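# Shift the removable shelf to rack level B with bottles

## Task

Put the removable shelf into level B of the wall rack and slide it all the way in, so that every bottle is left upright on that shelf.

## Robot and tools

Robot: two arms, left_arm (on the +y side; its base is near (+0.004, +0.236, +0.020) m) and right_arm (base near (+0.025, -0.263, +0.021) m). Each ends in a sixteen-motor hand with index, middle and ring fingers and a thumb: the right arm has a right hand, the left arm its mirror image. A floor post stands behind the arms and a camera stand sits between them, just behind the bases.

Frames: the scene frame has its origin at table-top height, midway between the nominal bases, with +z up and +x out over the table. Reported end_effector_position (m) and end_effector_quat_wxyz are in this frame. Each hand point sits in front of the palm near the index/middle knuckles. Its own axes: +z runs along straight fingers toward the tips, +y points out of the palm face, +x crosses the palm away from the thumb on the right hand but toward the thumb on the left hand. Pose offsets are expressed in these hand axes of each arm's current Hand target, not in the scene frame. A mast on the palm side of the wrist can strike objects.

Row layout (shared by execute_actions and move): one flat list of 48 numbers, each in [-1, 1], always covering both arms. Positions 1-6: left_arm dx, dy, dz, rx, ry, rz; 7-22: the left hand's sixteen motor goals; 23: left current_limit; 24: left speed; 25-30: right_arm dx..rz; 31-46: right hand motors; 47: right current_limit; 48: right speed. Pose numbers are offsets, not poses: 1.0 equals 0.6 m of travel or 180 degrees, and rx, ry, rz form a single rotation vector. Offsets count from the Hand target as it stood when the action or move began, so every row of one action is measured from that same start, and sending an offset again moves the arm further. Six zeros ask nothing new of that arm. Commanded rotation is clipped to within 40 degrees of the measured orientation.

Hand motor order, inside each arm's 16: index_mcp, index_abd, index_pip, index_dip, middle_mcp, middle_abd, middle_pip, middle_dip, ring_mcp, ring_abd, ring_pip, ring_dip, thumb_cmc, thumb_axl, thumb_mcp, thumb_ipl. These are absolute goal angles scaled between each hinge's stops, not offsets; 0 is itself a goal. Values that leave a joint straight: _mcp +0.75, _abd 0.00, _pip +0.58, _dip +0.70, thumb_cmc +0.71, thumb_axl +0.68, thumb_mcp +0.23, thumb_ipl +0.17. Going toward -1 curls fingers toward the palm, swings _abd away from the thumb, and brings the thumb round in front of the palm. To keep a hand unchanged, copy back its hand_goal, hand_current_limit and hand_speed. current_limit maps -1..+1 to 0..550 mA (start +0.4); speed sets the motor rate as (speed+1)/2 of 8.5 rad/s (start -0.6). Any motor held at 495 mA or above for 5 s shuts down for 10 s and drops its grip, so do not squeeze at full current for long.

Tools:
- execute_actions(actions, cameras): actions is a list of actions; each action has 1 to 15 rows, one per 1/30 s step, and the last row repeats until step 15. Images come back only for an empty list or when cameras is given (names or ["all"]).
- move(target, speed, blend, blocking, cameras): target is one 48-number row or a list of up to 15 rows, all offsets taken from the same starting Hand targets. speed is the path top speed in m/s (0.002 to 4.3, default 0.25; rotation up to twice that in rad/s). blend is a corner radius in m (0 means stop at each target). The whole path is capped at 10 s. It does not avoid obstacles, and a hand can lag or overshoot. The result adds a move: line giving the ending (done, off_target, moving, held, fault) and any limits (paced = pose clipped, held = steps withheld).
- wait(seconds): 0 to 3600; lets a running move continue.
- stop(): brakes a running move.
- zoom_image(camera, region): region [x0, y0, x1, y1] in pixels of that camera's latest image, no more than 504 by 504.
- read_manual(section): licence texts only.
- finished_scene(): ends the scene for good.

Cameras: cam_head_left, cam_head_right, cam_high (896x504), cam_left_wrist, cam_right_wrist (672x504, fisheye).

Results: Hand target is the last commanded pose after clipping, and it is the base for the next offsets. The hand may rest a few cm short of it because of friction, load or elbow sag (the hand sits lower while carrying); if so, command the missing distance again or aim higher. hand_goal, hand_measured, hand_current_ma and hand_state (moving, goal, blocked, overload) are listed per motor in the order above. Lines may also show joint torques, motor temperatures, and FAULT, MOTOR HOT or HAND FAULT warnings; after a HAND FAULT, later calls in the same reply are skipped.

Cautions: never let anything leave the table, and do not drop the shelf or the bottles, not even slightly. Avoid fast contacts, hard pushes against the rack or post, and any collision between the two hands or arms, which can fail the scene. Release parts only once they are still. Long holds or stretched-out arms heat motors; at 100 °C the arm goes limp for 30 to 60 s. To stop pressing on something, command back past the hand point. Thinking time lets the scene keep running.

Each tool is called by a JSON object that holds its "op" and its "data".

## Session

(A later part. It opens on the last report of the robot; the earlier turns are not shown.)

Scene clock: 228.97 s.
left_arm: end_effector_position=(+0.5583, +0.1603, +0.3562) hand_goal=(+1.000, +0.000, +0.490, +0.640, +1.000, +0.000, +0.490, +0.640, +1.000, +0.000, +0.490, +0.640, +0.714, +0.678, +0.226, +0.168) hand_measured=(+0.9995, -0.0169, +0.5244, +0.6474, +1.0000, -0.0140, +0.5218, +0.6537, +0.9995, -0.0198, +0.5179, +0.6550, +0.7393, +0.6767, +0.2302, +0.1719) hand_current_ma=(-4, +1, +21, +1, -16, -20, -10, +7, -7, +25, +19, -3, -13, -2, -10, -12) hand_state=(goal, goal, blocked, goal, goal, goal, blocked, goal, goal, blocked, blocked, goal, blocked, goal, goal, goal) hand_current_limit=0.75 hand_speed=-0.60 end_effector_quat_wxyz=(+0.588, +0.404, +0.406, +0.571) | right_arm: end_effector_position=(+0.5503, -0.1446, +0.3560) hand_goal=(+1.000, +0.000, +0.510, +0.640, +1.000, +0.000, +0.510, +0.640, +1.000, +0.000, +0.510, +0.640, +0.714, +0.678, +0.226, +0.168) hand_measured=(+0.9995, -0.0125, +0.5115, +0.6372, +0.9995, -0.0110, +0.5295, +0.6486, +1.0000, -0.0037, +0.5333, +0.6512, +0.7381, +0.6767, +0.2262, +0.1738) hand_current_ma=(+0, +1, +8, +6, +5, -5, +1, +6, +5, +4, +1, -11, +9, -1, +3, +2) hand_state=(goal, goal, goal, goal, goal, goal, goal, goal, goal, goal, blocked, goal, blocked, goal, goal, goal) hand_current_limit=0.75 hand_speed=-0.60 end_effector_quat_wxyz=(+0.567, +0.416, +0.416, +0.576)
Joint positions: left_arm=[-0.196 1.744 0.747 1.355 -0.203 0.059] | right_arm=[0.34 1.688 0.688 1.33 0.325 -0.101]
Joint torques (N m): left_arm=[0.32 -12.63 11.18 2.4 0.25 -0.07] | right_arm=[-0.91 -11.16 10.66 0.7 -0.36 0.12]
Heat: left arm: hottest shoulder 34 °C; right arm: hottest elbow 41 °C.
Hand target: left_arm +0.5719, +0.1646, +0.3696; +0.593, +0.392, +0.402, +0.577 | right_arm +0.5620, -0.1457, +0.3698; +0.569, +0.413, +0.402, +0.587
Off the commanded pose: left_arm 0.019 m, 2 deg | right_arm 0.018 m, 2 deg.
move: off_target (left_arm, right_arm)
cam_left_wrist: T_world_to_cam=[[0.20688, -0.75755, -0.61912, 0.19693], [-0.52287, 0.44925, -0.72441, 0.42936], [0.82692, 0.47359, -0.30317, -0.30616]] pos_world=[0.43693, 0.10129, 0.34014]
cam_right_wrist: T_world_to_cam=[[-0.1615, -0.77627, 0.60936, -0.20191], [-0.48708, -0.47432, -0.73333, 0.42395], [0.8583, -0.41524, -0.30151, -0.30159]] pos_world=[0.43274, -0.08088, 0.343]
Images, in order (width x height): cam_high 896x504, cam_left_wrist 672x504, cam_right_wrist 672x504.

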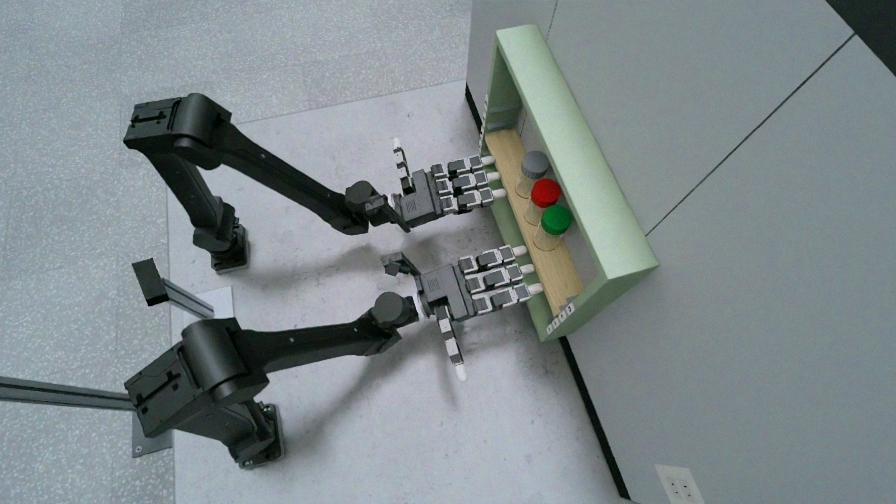

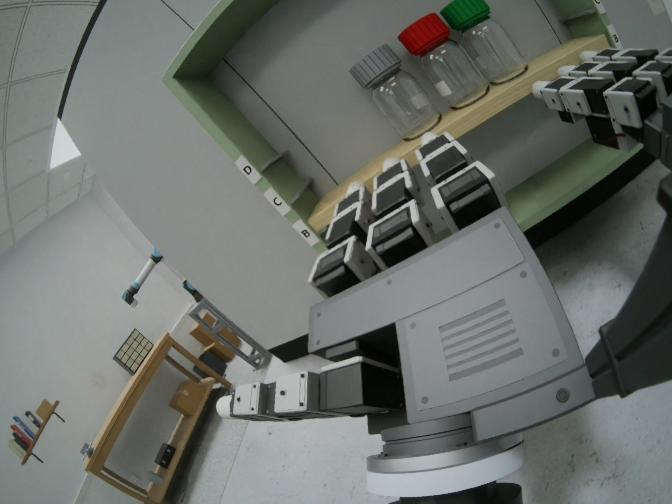

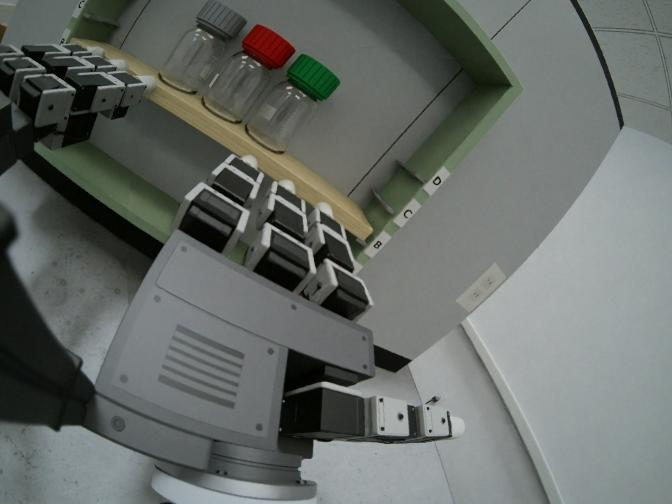

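{"op": "move", "data": {"target": [0.0,0.01145,-0.0062,0,0,0,1,0,0.57,0.69,1,0,0.57,0.69,1,0,0.57,0.69,0.714,0.678,0.226,0.168,0.75,-0.6,0.0,0.01145,-0.0062,0,0,0,1,0,0.57,0.69,1,0,0.57,0.69,1,0,0.57,0.69,0.714,0.678,0.226,0.168,0.75,-0.6], "speed": 0.03, "cameras": ["cam_left_wrist","cam_right_wrist","cam_high"]}}

{"op": "zoom_image", "data": {"camera": "cam_left_wrist", "region": [320, 80, 500, 220]}}

{"op": "zoom_image", "data": {"camera": "cam_right_wrist", "region": [200, 100, 380, 240]}}

{"op": "zoom_image", "data": {"camera": "cam_left_wrist", "region": [500, 20, 640, 140]}}

{"op": "zoom_image", "data": {"camera": "cam_right_wrist", "region": [0, 30, 180, 150]}}

Scene clock: 230.57 s.
left_arm: end_effector_position=(+0.5584, +0.1603, +0.3567) hand_goal=(+1.000, +0.000, +0.570, +0.690, +1.000, +0.000, +0.570, +0.690, +1.000, +0.000, +0.570, +0.690, +0.714, +0.678, +0.226, +0.168) hand_measured=(+0.9995, -0.0169, +0.5244, +0.6576, +1.0000, -0.0154, +0.5731, +0.6869, +1.0000, -0.0198, +0.5731, +0.6856, +0.7393, +0.6767, +0.2302, +0.1710) hand_current_ma=(+3, -2, +12, -7, -19, -17, +2, +5, -18, +8, +5, -2, -4, +1, -6, +1) hand_state=(goal, goal, blocked, blocked, goal, goal, goal, goal, goal, blocked, goal, goal, blocked, goal, goal, goal) hand_current_limit=0.75 hand_speed=-0.60 end_effector_quat_wxyz=(+0.588, +0.405, +0.406, +0.571) | right_arm: end_effector_position=(+0.5500, -0.1447, +0.3581) hand_goal=(+1.000, +0.000, +0.570, +0.690, +1.000, +0.000, +0.570, +0.690, +1.000, +0.000, +0.570, +0.690, +0.714, +0.678, +0.226, +0.168) hand_measured=(+0.9971, -0.0140, +0.5308, +0.6537, +0.9995, -0.0110, +0.5718, +0.6869, +0.9995, -0.0037, +0.5731, +0.6869, +0.7368, +0.6767, +0.2262, +0.1738) hand_current_ma=(-8, -3, -27, -31, +5, +11, -5, +12, +0, -5, -5, -20, +13, -8, +0, -4) hand_state=(goal, goal, blocked, blocked, goal, goal, goal, goal, goal, goal, goal, goal, blocked, goal, goal, goal) hand_current_limit=0.75 hand_speed=-0.60 end_effector_quat_wxyz=(+0.567, +0.416, +0.417, +0.576)
Joint positions: left_arm=[-0.196 1.742 0.747 1.352 -0.203 0.059] | right_arm=[0.34 1.681 0.688 1.322 0.325 -0.101]
Joint torques (N m): left_arm=[0.21 -14.27 9.91 2.13 0.14 -0.06] | right_arm=[-0.91 -12.63 9.51 0.55 -0.17 0.13]
Heat: left arm: hottest shoulder 34 °C; right arm: hottest elbow 41 °C.
Hand target: left_arm +0.5659, +0.1648, +0.3745; +0.593, +0.392, +0.402, +0.577 | right_arm +0.5562, -0.1459, +0.3750; +0.569, +0.413, +0.401, +0.587
Off the commanded pose: left_arm 0.020 m, 2 deg | right_arm 0.018 m, 2 deg.
move: off_target (left_arm, right_arm)
cam_left_wrist: T_world_to_cam=[[0.20644, -0.75748, -0.61935, 0.19754], [-0.52344, 0.4493, -0.72397, 0.42994], [0.82667, 0.47366, -0.30375, -0.30576]] pos_world=[0.43703, 0.10129, 0.34074]
cam_right_wrist: T_world_to_cam=[[-0.161, -0.77633, 0.60942, -0.20368], [-0.4875, -0.47434, -0.73304, 0.42552], [0.85815, -0.41512, -0.30209, -0.30041]] pos_world=[0.43244, -0.08098, 0.3453]
Images, in order (width x height): cam_high 896x504, cam_left_wrist 672x504, cam_right_wrist 672x504.

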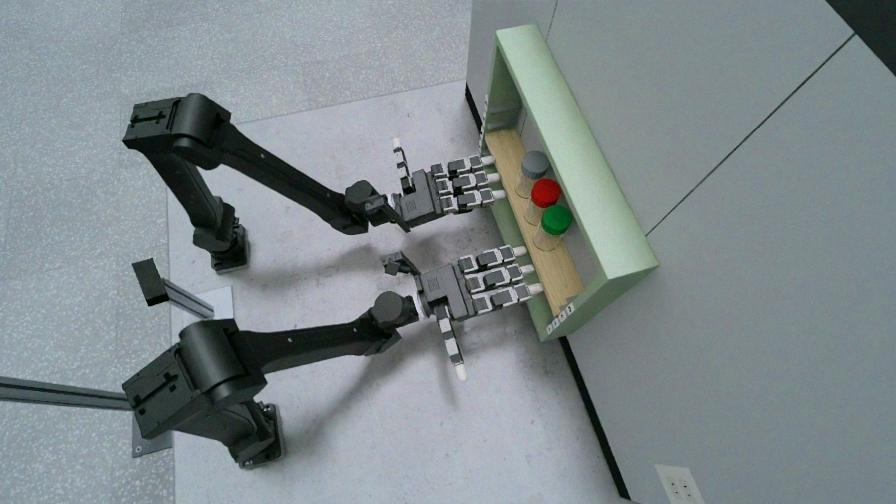

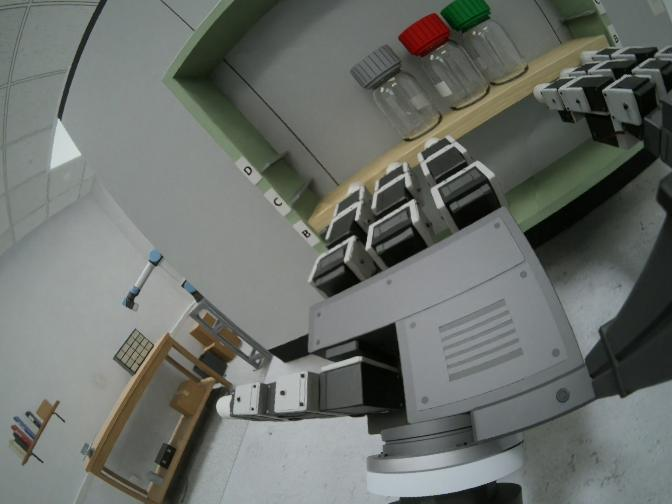

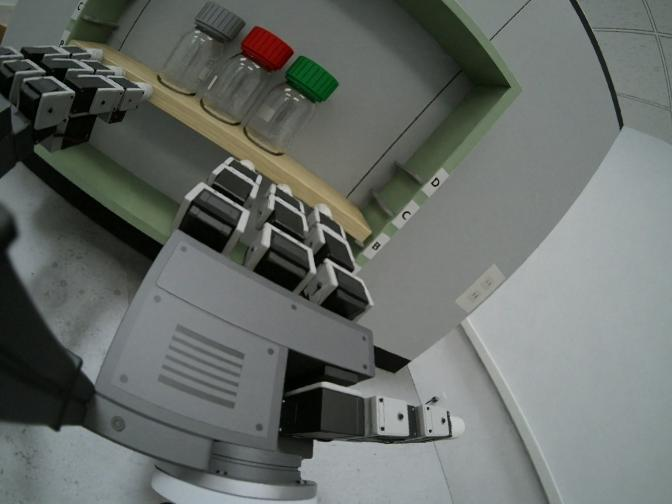

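Scaled by 2.800 from the camera's image (finer frame: 960x720).

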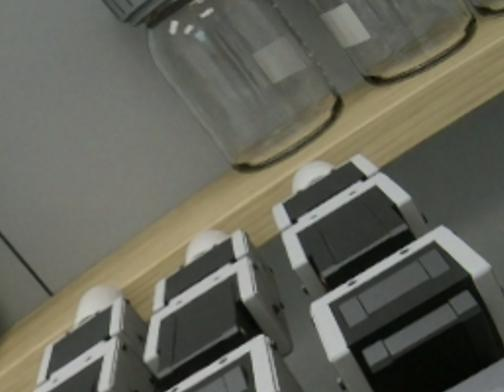

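Scaled by 2.800 from the camera's image (finer frame: 960x720).

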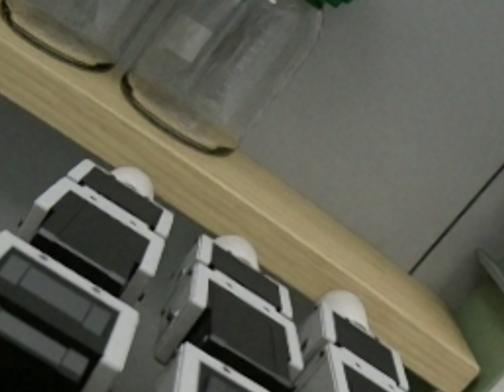

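Scaled by 3.600 from the camera's image (finer frame: 960x720).

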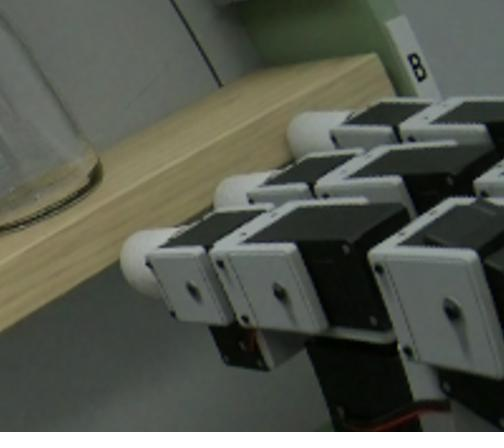

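Scaled by 2.800 from the camera's image (finer frame: 960x720).

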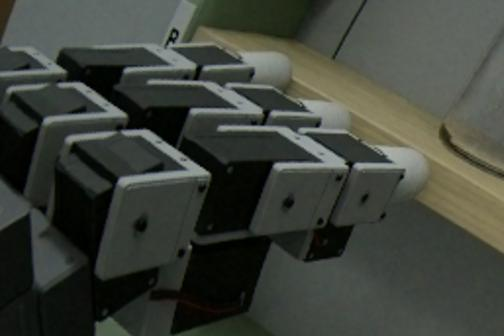

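{"op": "move", "data": {"target": [0.0,-0.0074,0.0186,0,0,0,1,0,0.57,0.69,1,0,0.57,0.69,1,0,0.57,0.69,0.714,0.678,0.226,0.168,0.75,-0.6,0.0,0,0,0,0,0,1,0,0.57,0.69,1,0,0.57,0.69,1,0,0.57,0.69,0.714,0.678,0.226,0.168,0.75,-0.6], "speed": 0.03, "cameras": ["cam_left_wrist","cam_right_wrist","cam_high"]}}

{"op": "zoom_image", "data": {"camera": "cam_left_wrist", "region": [280, 140, 380, 230]}}

{"op": "zoom_image", "data": {"camera": "cam_right_wrist", "region": [300, 160, 400, 250]}}

{"op": "zoom_image", "data": {"camera": "cam_high", "region": [460, 110, 600, 340]}}

Scene clock: 232.33 s.
left_arm: end_effector_position=(+0.5592, +0.1601, +0.3557) hand_goal=(+1.000, +0.000, +0.570, +0.690, +1.000, +0.000, +0.570, +0.690, +1.000, +0.000, +0.570, +0.690, +0.714, +0.678, +0.226, +0.168) hand_measured=(+0.9910, -0.0169, +0.5244, +0.6576, +0.9995, -0.0154, +0.5731, +0.6869, +1.0000, -0.0198, +0.5744, +0.6869, +0.7393, +0.6777, +0.2311, +0.1710) hand_current_ma=(-3, +0, +1, -14, +1, -8, +2, -5, -5, -2, +8, -14, -1, -13, -8, +5) hand_state=(goal, goal, blocked, blocked, goal, goal, goal, goal, goal, blocked, goal, goal, blocked, goal, goal, goal) hand_current_limit=0.75 hand_speed=-0.60 end_effector_quat_wxyz=(+0.586, +0.406, +0.407, +0.570) | right_arm: end_effector_position=(+0.5500, -0.1447, +0.3581) hand_goal=(+1.000, +0.000, +0.570, +0.690, +1.000, +0.000, +0.570, +0.690, +1.000, +0.000, +0.570, +0.690, +0.714, +0.678, +0.226, +0.168) hand_measured=(+0.9983, -0.0125, +0.5295, +0.6537, +0.9995, -0.0110, +0.5731, +0.6869, +0.9995, -0.0037, +0.5731, +0.6856, +0.7368, +0.6777, +0.2262, +0.1738) hand_current_ma=(+4, +2, -28, -17, +2, +7, -7, -1, -6, -5, +8, -8, +18, -1, +4, -9) hand_state=(goal, goal, blocked, blocked, goal, goal, goal, goal, goal, goal, goal, goal, blocked, goal, goal, goal) hand_current_limit=0.75 hand_speed=-0.60 end_effector_quat_wxyz=(+0.567, +0.416, +0.417, +0.576)
Joint positions: left_arm=[-0.196 1.742 0.747 1.347 -0.203 0.059] | right_arm=[0.34 1.681 0.688 1.322 0.325 -0.101]
Joint torques (N m): left_arm=[0.56 -12.86 12.7 1.81 0.35 -0.07] | right_arm=[-0.85 -12.81 9.59 0.65 -0.18 0.1]
Heat: left arm: hottest shoulder 34 °C; right arm: hottest elbow 41 °C.
Hand target: left_arm +0.5779, +0.1647, +0.3746; +0.593, +0.392, +0.402, +0.577 | right_arm +0.5562, -0.1459, +0.3750; +0.569, +0.413, +0.401, +0.587
Off the commanded pose: left_arm 0.027 m, 2 deg | right_arm 0.018 m, 2 deg.
move: off_target (left_arm)
cam_left_wrist: T_world_to_cam=[[0.20344, -0.75677, -0.62122, 0.19881], [-0.52688, 0.45016, -0.72093, 0.43042], [0.82523, 0.47397, -0.30715, -0.30464]] pos_world=[0.43773, 0.10109, 0.34024]
cam_right_wrist: T_world_to_cam=[[-0.161, -0.77633, 0.60942, -0.20368], [-0.4875, -0.47434, -0.73304, 0.42552], [0.85815, -0.41512, -0.30209, -0.30041]] pos_world=[0.43244, -0.08098, 0.3453]
Images, in order (width x height): cam_high 896x504, cam_left_wrist 672x504, cam_right_wrist 672x504.

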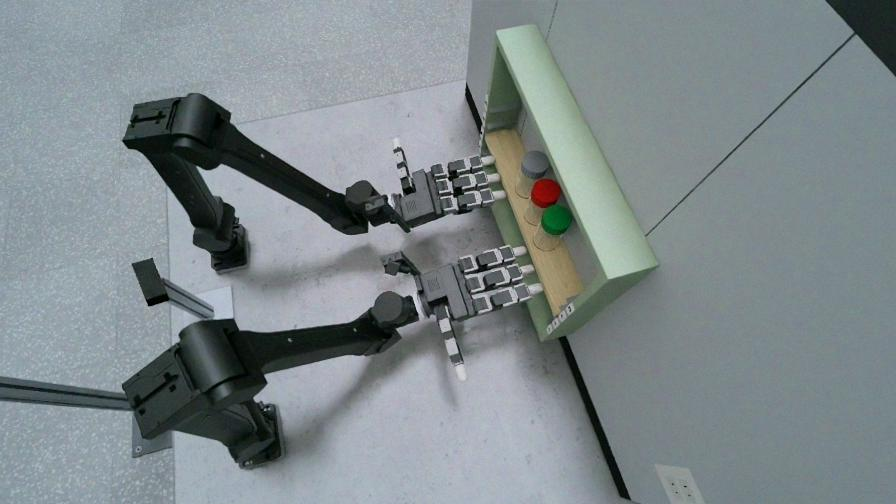

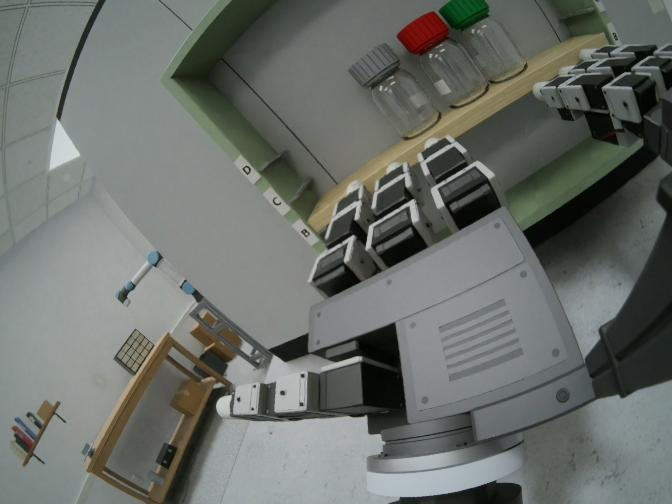

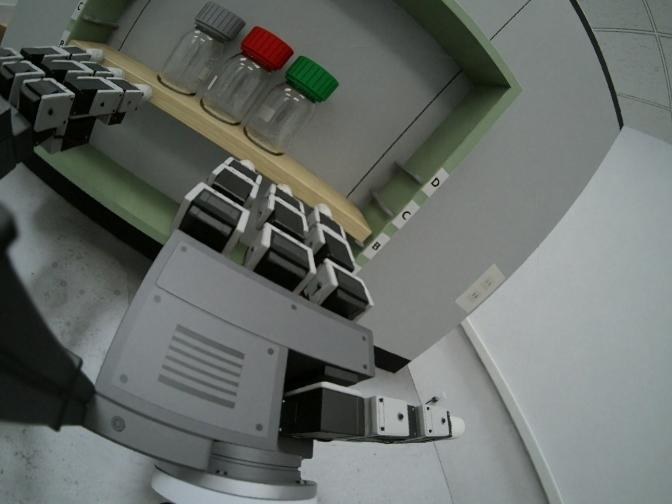

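Scaled by 5.040 from the camera's image (finer frame: 960x720).

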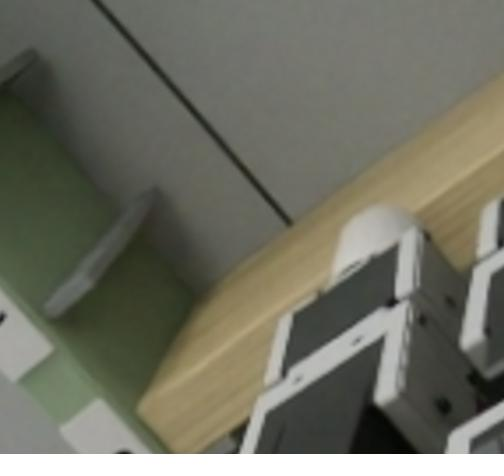

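Scaled by 5.040 from the camera's image (finer frame: 960x720).

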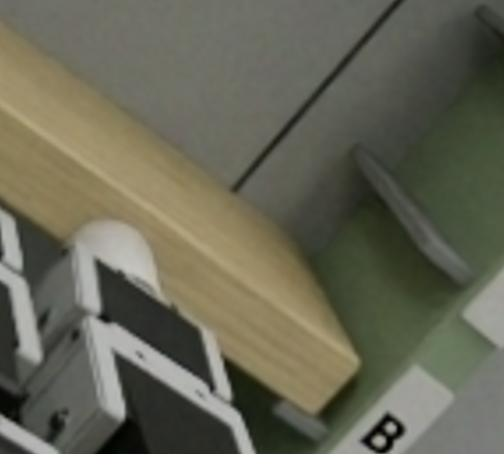

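Scaled by 2.191.

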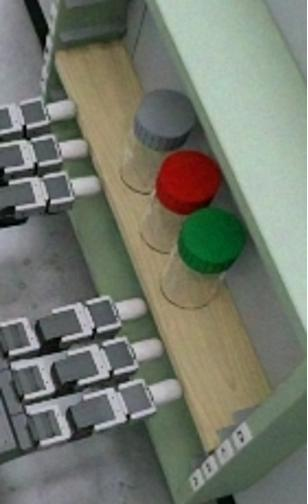

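{"op": "zoom_image", "data": {"camera": "cam_high", "region": [530, 220, 610, 330]}}

{"op": "zoom_image", "data": {"camera": "cam_high", "region": [470, 110, 550, 180]}}

{"op": "execute_actions", "data": {"actions": [], "cameras": ["cam_head_left","cam_head_right"]}}

{"op": "zoom_image", "data": {"camera": "cam_head_left", "region": [380, 60, 460, 120]}}

{"op": "zoom_image", "data": {"camera": "cam_head_left", "region": [470, 60, 550, 120]}}

Scaled by 4.582.

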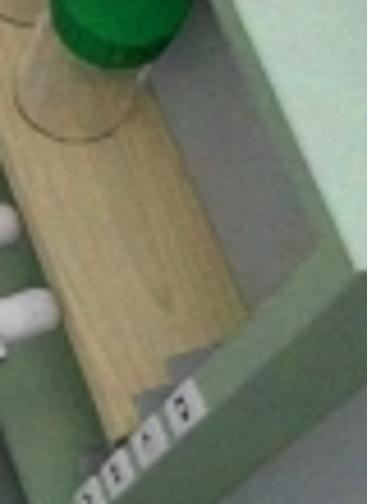

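Scaled by 6.300.

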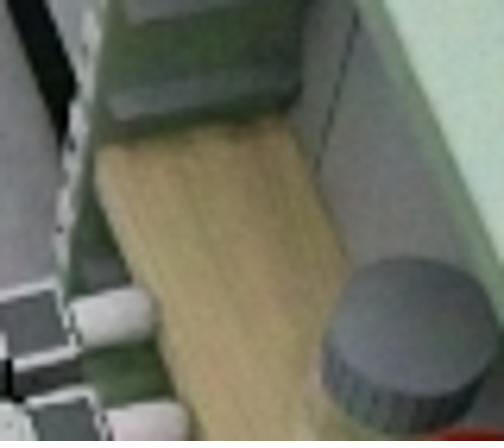

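Scene clock: 235.93 s.
left_arm: end_effector_position=(+0.5592, +0.1601, +0.3557) hand_goal=(+1.000, +0.000, +0.570, +0.690, +1.000, +0.000, +0.570, +0.690, +1.000, +0.000, +0.570, +0.690, +0.714, +0.678, +0.226, +0.168) hand_measured=(+0.9910, -0.0169, +0.5244, +0.6576, +1.0000, -0.0154, +0.5731, +0.6869, +1.0000, -0.0213, +0.5731, +0.6869, +0.7393, +0.6767, +0.2302, +0.1710) hand_current_ma=(+1, +3, +6, -9, -10, -8, +22, -8, -9, +8, +11, -11, -6, -3, -7, +5) hand_state=(goal, goal, blocked, blocked, goal, goal, goal, goal, goal, blocked, goal, goal, blocked, goal, goal, goal) hand_current_limit=0.75 hand_speed=-0.60 end_effector_quat_wxyz=(+0.586, +0.406, +0.407, +0.570) | right_arm: end_effector_position=(+0.5500, -0.1447, +0.3581) hand_goal=(+1.000, +0.000, +0.570, +0.690, +1.000, +0.000, +0.570, +0.690, +1.000, +0.000, +0.570, +0.690, +0.714, +0.678, +0.226, +0.168) hand_measured=(+0.9971, -0.0125, +0.5308, +0.6537, +1.0000, -0.0125, +0.5718, +0.6856, +0.9995, -0.0037, +0.5731, +0.6869, +0.7381, +0.6777, +0.2262, +0.1738) hand_current_ma=(-8, -1, -26, -34, -1, +5, -8, -3, -7, +1, -7, +1, +12, -10, -8, -4) hand_state=(goal, goal, blocked, blocked, goal, goal, goal, goal, goal, goal, goal, goal, blocked, goal, goal, goal) hand_current_limit=0.75 hand_speed=-0.60 end_effector_quat_wxyz=(+0.567, +0.416, +0.417, +0.576)
Joint positions: left_arm=[-0.196 1.742 0.747 1.347 -0.203 0.059] | right_arm=[0.34 1.681 0.688 1.322 0.325 -0.101]
Joint velocities: within noise
Joint torques (N m): left_arm=[0.67 -12.86 12.7 1.84 0.36 -0.08] | right_arm=[-0.91 -12.69 9.52 0.64 -0.14 0.11]
Motor temperatures (°C): left_arm=[29 34 34 31 29 30] | right_arm=[32 31 41 29 36 28]
Heat: left arm: hottest shoulder 34 °C; right arm: hottest elbow 41 °C.
Hand target: left_arm +0.5779, +0.1647, +0.3746; +0.593, +0.392, +0.402, +0.577 | right_arm +0.5562, -0.1459, +0.3750; +0.569, +0.413, +0.401, +0.587
Off the commanded pose: left_arm 0.027 m, 2 deg | right_arm 0.018 m, 2 deg.
Images, in order (width x height): cam_head_left 896x504, cam_head_right 896x504.

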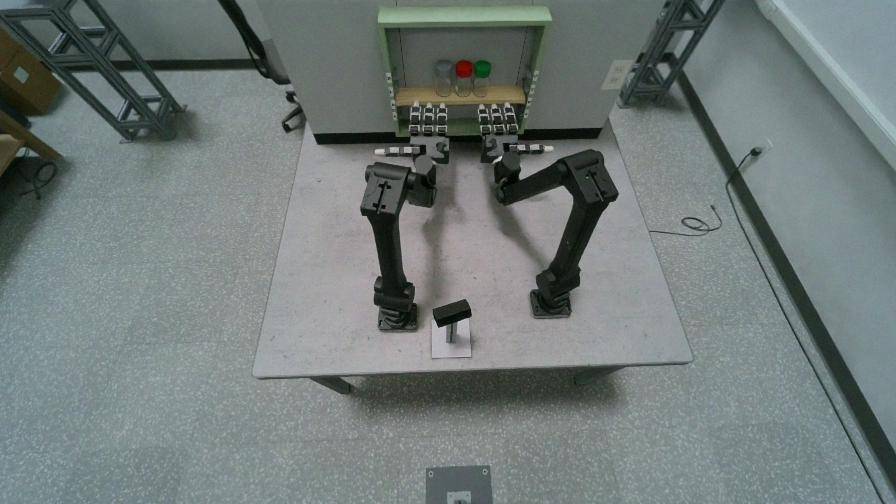

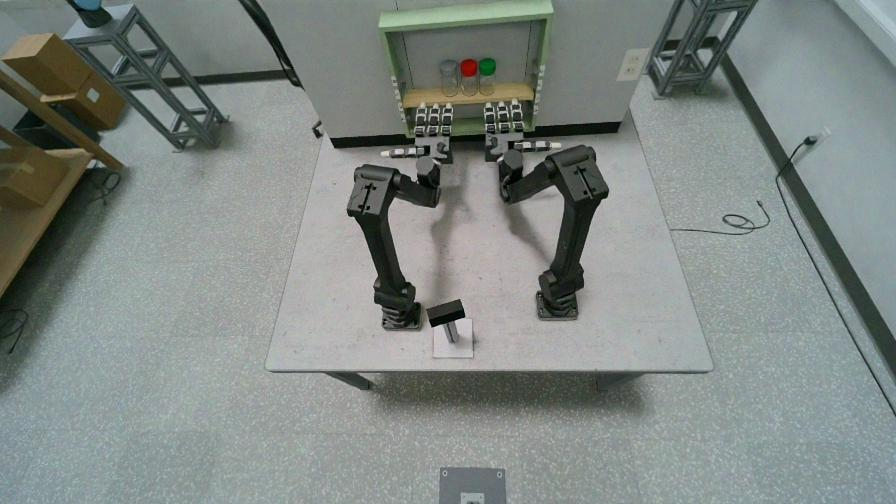

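Scaled by 6.300.

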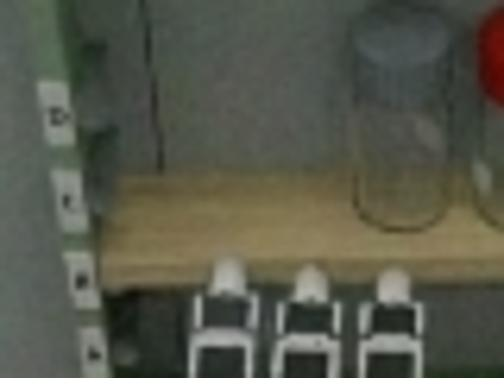

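Scaled by 6.300.

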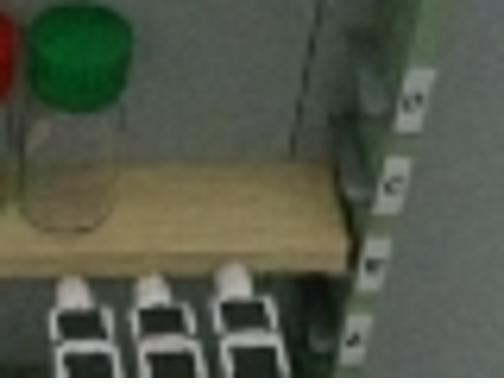

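{"op": "move", "data": {"target": [0.0,0,0,0,0,0,1,0,0.57,0.69,1,0,0.57,0.69,1,0,0.57,0.69,0.714,0.678,0.226,0.168,0.75,-0.6,0.0,-0.0080,0.0202,0,0,0,1,0,0.57,0.69,1,0,0.57,0.69,1,0,0.57,0.69,0.714,0.678,0.226,0.168,0.75,-0.6], "speed": 0.03, "cameras": ["cam_left_wrist","cam_right_wrist","cam_high"]}}

{"op": "zoom_image", "data": {"camera": "cam_right_wrist", "region": [300, 160, 400, 250]}}

{"op": "zoom_image", "data": {"camera": "cam_high", "region": [530, 220, 610, 330]}}

{"op": "zoom_image", "data": {"camera": "cam_high", "region": [470, 110, 550, 180]}}

Scene clock: 237.90 s.
left_arm: end_effector_position=(+0.5592, +0.1601, +0.3557) hand_goal=(+1.000, +0.000, +0.570, +0.690, +1.000, +0.000, +0.570, +0.690, +1.000, +0.000, +0.570, +0.690, +0.714, +0.678, +0.226, +0.168) hand_measured=(+0.9910, -0.0184, +0.5256, +0.6576, +1.0000, -0.0154, +0.5731, +0.6869, +1.0000, -0.0198, +0.5731, +0.6869, +0.7406, +0.6777, +0.2302, +0.1719) hand_current_ma=(+0, -4, +2, +5, -13, -2, +6, +9, -2, +4, +8, +3, -3, +2, -3, -8) hand_state=(goal, goal, blocked, blocked, goal, goal, goal, goal, goal, blocked, goal, goal, blocked, goal, goal, goal) hand_current_limit=0.75 hand_speed=-0.60 end_effector_quat_wxyz=(+0.586, +0.406, +0.407, +0.570) | right_arm: end_effector_position=(+0.5510, -0.1442, +0.3580) hand_goal=(+1.000, +0.000, +0.570, +0.690, +1.000, +0.000, +0.570, +0.690, +1.000, +0.000, +0.570, +0.690, +0.714, +0.678, +0.226, +0.168) hand_measured=(+0.9922, -0.0140, +0.5295, +0.6537, +0.9995, -0.0125, +0.5731, +0.6869, +0.9995, -0.0037, +0.5731, +0.6869, +0.7368, +0.6767, +0.2262, +0.1738) hand_current_ma=(-5, +0, -19, -26, +3, +6, -20, +4, -8, +1, -14, -11, +15, -6, +15, -6) hand_state=(goal, goal, blocked, blocked, goal, goal, goal, goal, goal, goal, goal, goal, blocked, goal, goal, goal) hand_current_limit=0.75 hand_speed=-0.60 end_effector_quat_wxyz=(+0.566, +0.416, +0.418, +0.576)
Joint positions: left_arm=[-0.196 1.742 0.747 1.347 -0.203 0.059] | right_arm=[0.34 1.681 0.69 1.318 0.324 -0.101]
Joint torques (N m): left_arm=[0.67 -12.86 12.71 1.81 0.35 -0.07] | right_arm=[-1.61 -10.87 12.11 0.42 -0.54 0.12]
Heat: left arm: hottest shoulder 34 °C; right arm: hottest elbow 41 °C.
Hand target: left_arm +0.5779, +0.1647, +0.3746; +0.593, +0.392, +0.402, +0.577 | right_arm +0.5692, -0.1458, +0.3746; +0.569, +0.413, +0.401, +0.587
Off the commanded pose: left_arm 0.027 m, 2 deg | right_arm 0.025 m, 2 deg.
move: off_target (right_arm)
cam_left_wrist: T_world_to_cam=[[0.20344, -0.75677, -0.62122, 0.19881], [-0.52688, 0.45016, -0.72093, 0.43042], [0.82523, 0.47397, -0.30715, -0.30464]] pos_world=[0.43773, 0.10109, 0.34024]
cam_right_wrist: T_world_to_cam=[[-0.15896, -0.77575, 0.61069, -0.20455], [-0.48894, -0.47552, -0.73132, 0.42615], [0.85771, -0.41484, -0.30371, -0.30021]] pos_world=[0.43334, -0.08058, 0.34539]
Images, in order (width x height): cam_high 896x504, cam_left_wrist 672x504, cam_right_wrist 672x504.

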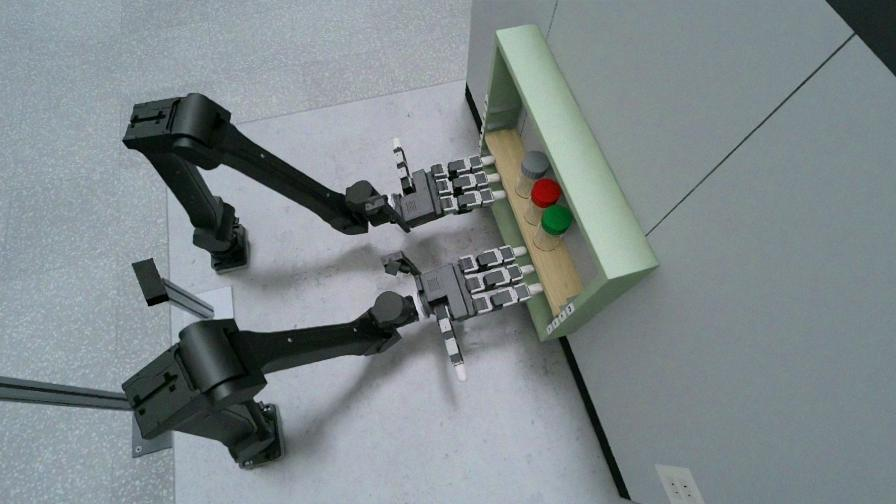

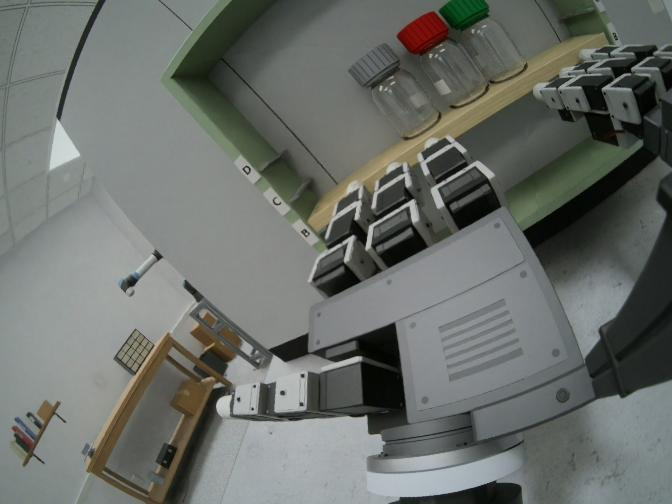

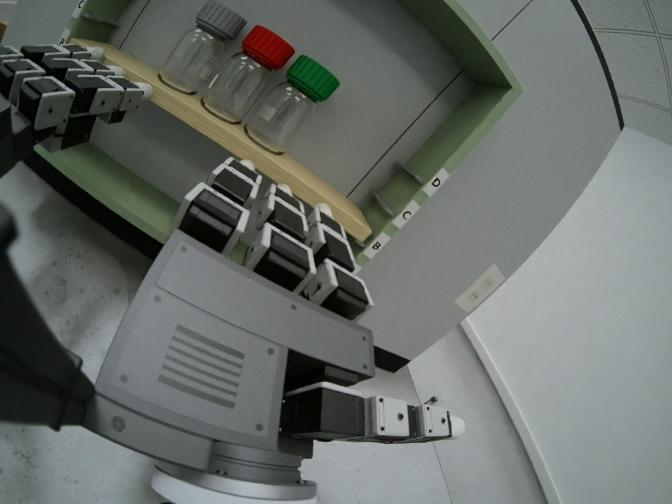

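Scaled by 5.040 from the camera's image (finer frame: 960x720).

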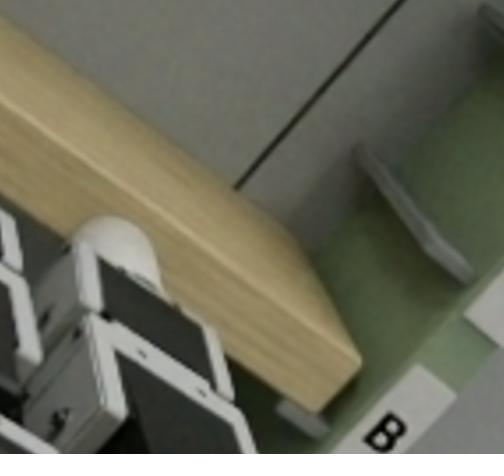

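Scaled by 4.582.

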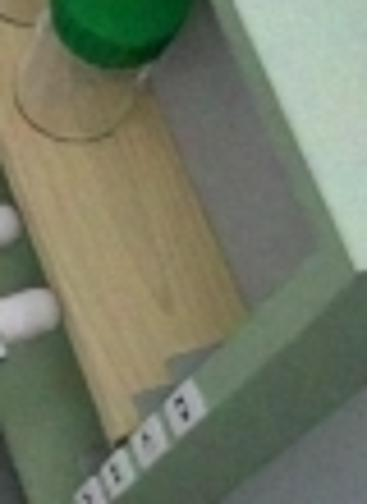

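Scaled by 6.300.

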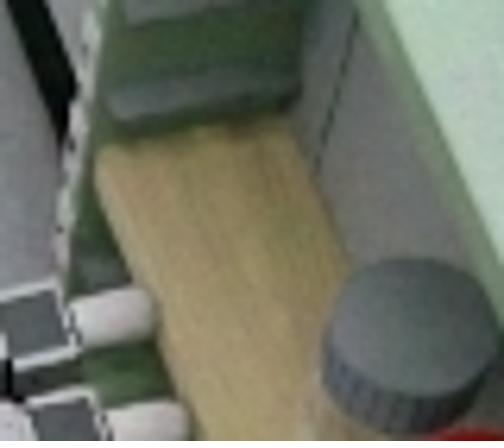

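{"op": "move", "data": {"target": [0.0,0.074,-0.1858,0,0,0,1,0,0.57,0.69,1,0,0.57,0.69,1,0,0.57,0.69,0.714,0.678,0.226,0.168,0.75,-0.6,0.0,0.074,-0.1858,0,0,0,1,0,0.57,0.69,1,0,0.57,0.69,1,0,0.57,0.69,0.714,0.678,0.226,0.168,0.75,-0.6], "speed": 0.06, "cameras": ["all"]}}

{"op": "zoom_image", "data": {"camera": "cam_left_wrist", "region": [290, 130, 390, 230]}}

{"op": "zoom_image", "data": {"camera": "cam_right_wrist", "region": [300, 140, 400, 240]}}

{"op": "zoom_image", "data": {"camera": "cam_high", "region": [460, 110, 600, 340]}}

Scene clock: 241.10 s.
left_arm: end_effector_position=(+0.4670, +0.1696, +0.3638) hand_goal=(+1.000, +0.000, +0.570, +0.690, +1.000, +0.000, +0.570, +0.690, +1.000, +0.000, +0.570, +0.690, +0.714, +0.678, +0.226, +0.168) hand_measured=(+1.0000, -0.0169, +0.5705, +0.6818, +1.0000, -0.0154, +0.5731, +0.6869, +1.0000, -0.0213, +0.5731, +0.6869, +0.7393, +0.6777, +0.2311, +0.1719) hand_current_ma=(-10, +10, +16, -8, -7, -28, -6, +9, -6, +10, +11, -16, +9, +7, -1, +3) hand_state=(goal, goal, goal, goal, goal, goal, goal, goal, goal, blocked, goal, goal, blocked, goal, goal, goal) hand_current_limit=0.75 hand_speed=-0.60 end_effector_quat_wxyz=(+0.584, +0.402, +0.414, +0.572) | right_arm: end_effector_position=(+0.4555, -0.1479, +0.3708) hand_goal=(+1.000, +0.000, +0.570, +0.690, +1.000, +0.000, +0.570, +0.690, +1.000, +0.000, +0.570, +0.690, +0.714, +0.678, +0.226, +0.168) hand_measured=(+1.0000, -0.0154, +0.5718, +0.6830, +0.9995, -0.0110, +0.5718, +0.6869, +0.9995, -0.0037, +0.5731, +0.6869, +0.7381, +0.6777, +0.2262, +0.1738) hand_current_ma=(+2, -8, +3, -4, +1, +3, -7, +5, +3, +7, +3, -13, +14, -6, +3, -1) hand_state=(goal, goal, goal, goal, goal, goal, goal, goal, goal, goal, goal, goal, blocked, goal, goal, goal) hand_current_limit=0.75 hand_speed=-0.60 end_effector_quat_wxyz=(+0.565, +0.419, +0.410, +0.581)
Joint positions: left_arm=[-0.239 1.542 0.496 1.399 -0.259 0.07] | right_arm=[0.438 1.469 0.457 1.362 0.423 -0.122]
Joint torques (N m): left_arm=[-1.67 -10.7 5.93 4.25 -0.02 0.11] | right_arm=[0.03 -9.47 6.41 1.66 -0.04 -0.05]
Heat: left arm: hottest shoulder 34 °C; right arm: hottest elbow 41 °C.
Hand target: left_arm +0.4579, +0.1659, +0.3747; +0.593, +0.392, +0.402, +0.577 | right_arm +0.4493, -0.1473, +0.3789; +0.569, +0.413, +0.401, +0.587
Off the commanded pose: left_arm 0.015 m, 2 deg | right_arm 0.010 m, 1 deg.
move: off_target (left_arm)
cam_left_wrist: T_world_to_cam=[[0.21134, -0.75962, -0.61507, 0.22439], [-0.53558, 0.4364, -0.72299, 0.39053], [0.81761, 0.48222, -0.3146, -0.22576]] pos_world=[0.34632, 0.10889, 0.34934]
cam_right_wrist: T_world_to_cam=[[-0.16548, -0.7867, 0.59475, -0.22314], [-0.48355, -0.46088, -0.74416, 0.39148], [0.85954, -0.41073, -0.30414, -0.21613]] pos_world=[0.33814, -0.08389, 0.3583]

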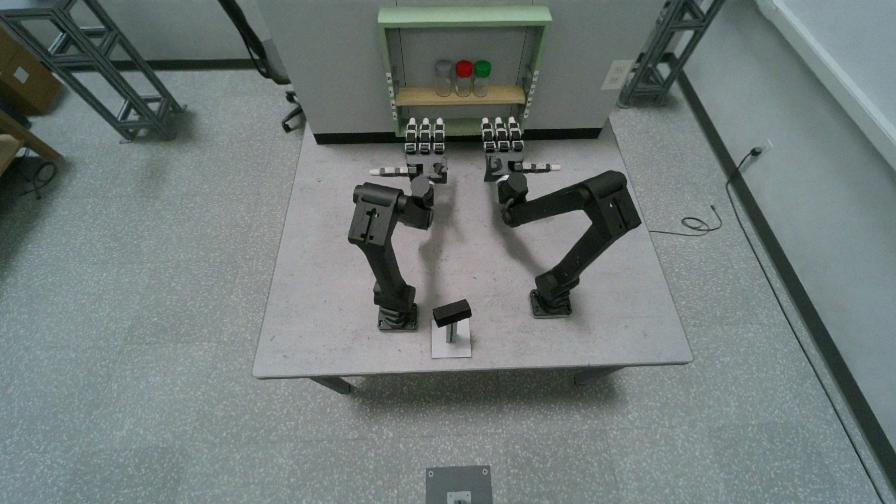

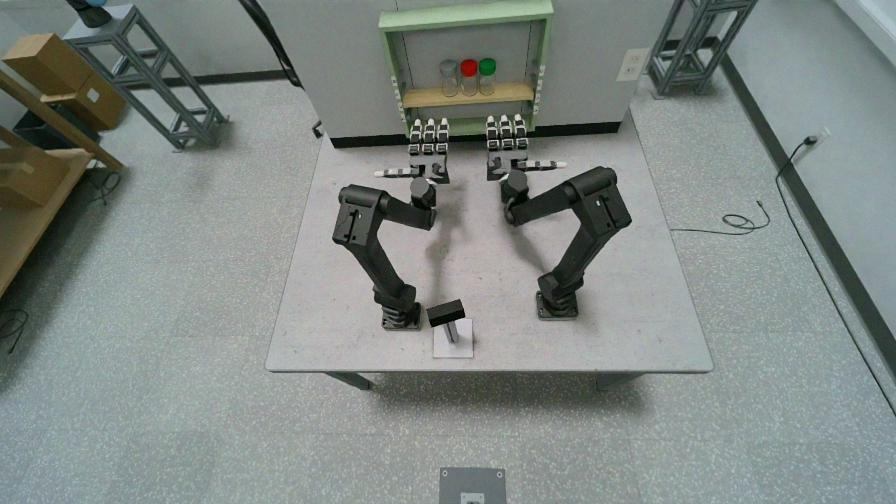

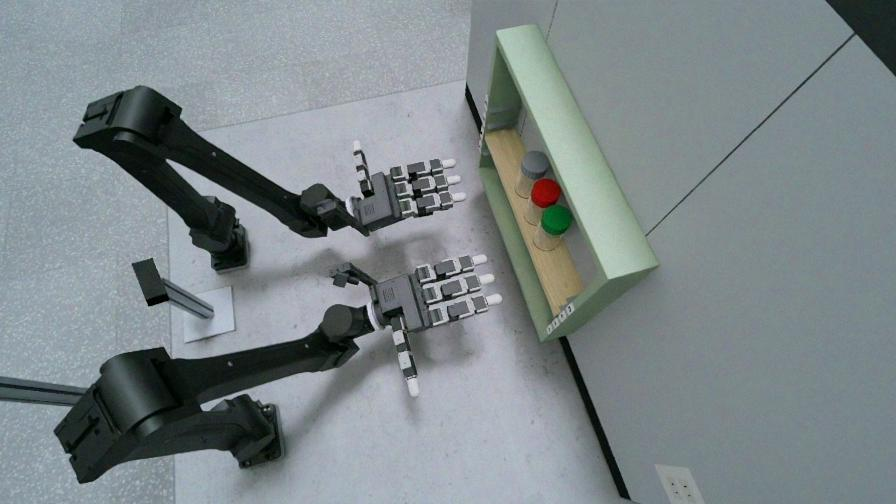

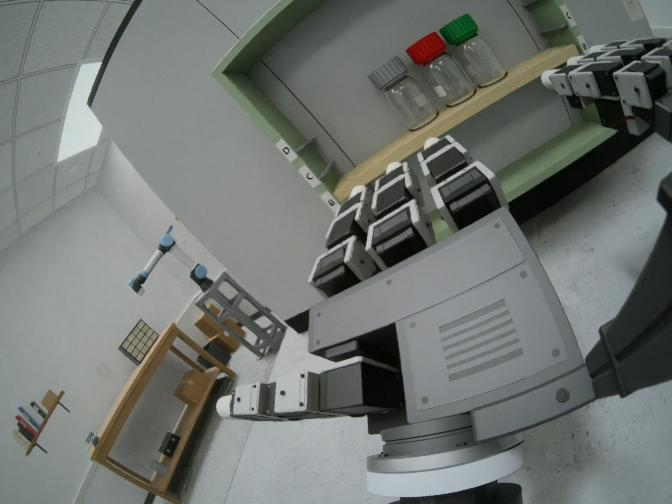

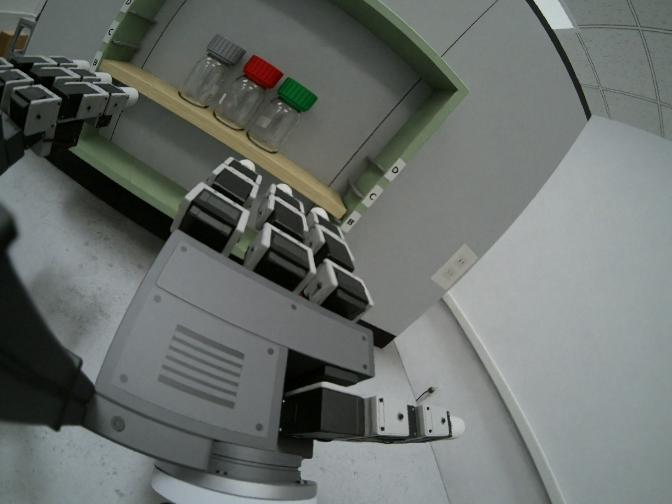

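Scaled by 5.040 from the camera's image (finer frame: 960x720).

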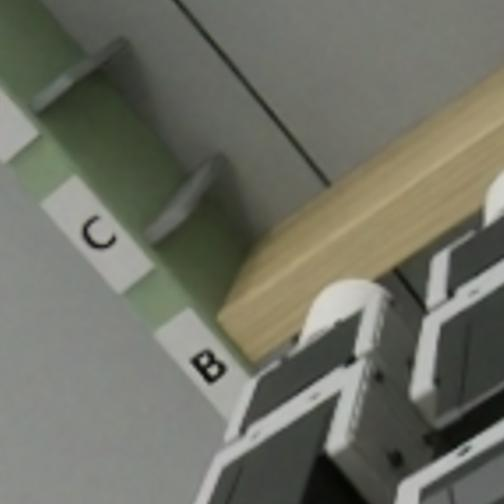

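Scaled by 5.040 from the camera's image (finer frame: 960x720).

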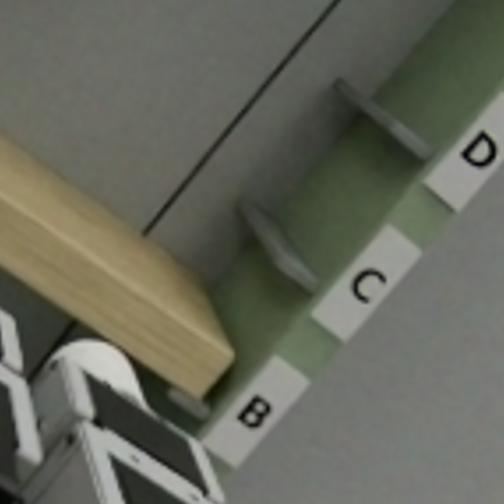

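Scaled by 2.191.

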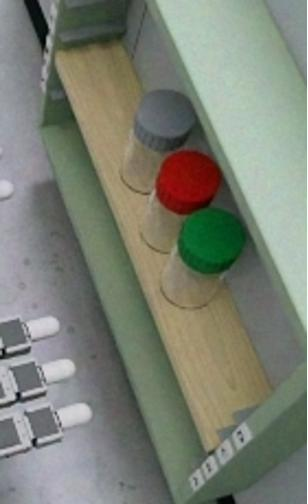

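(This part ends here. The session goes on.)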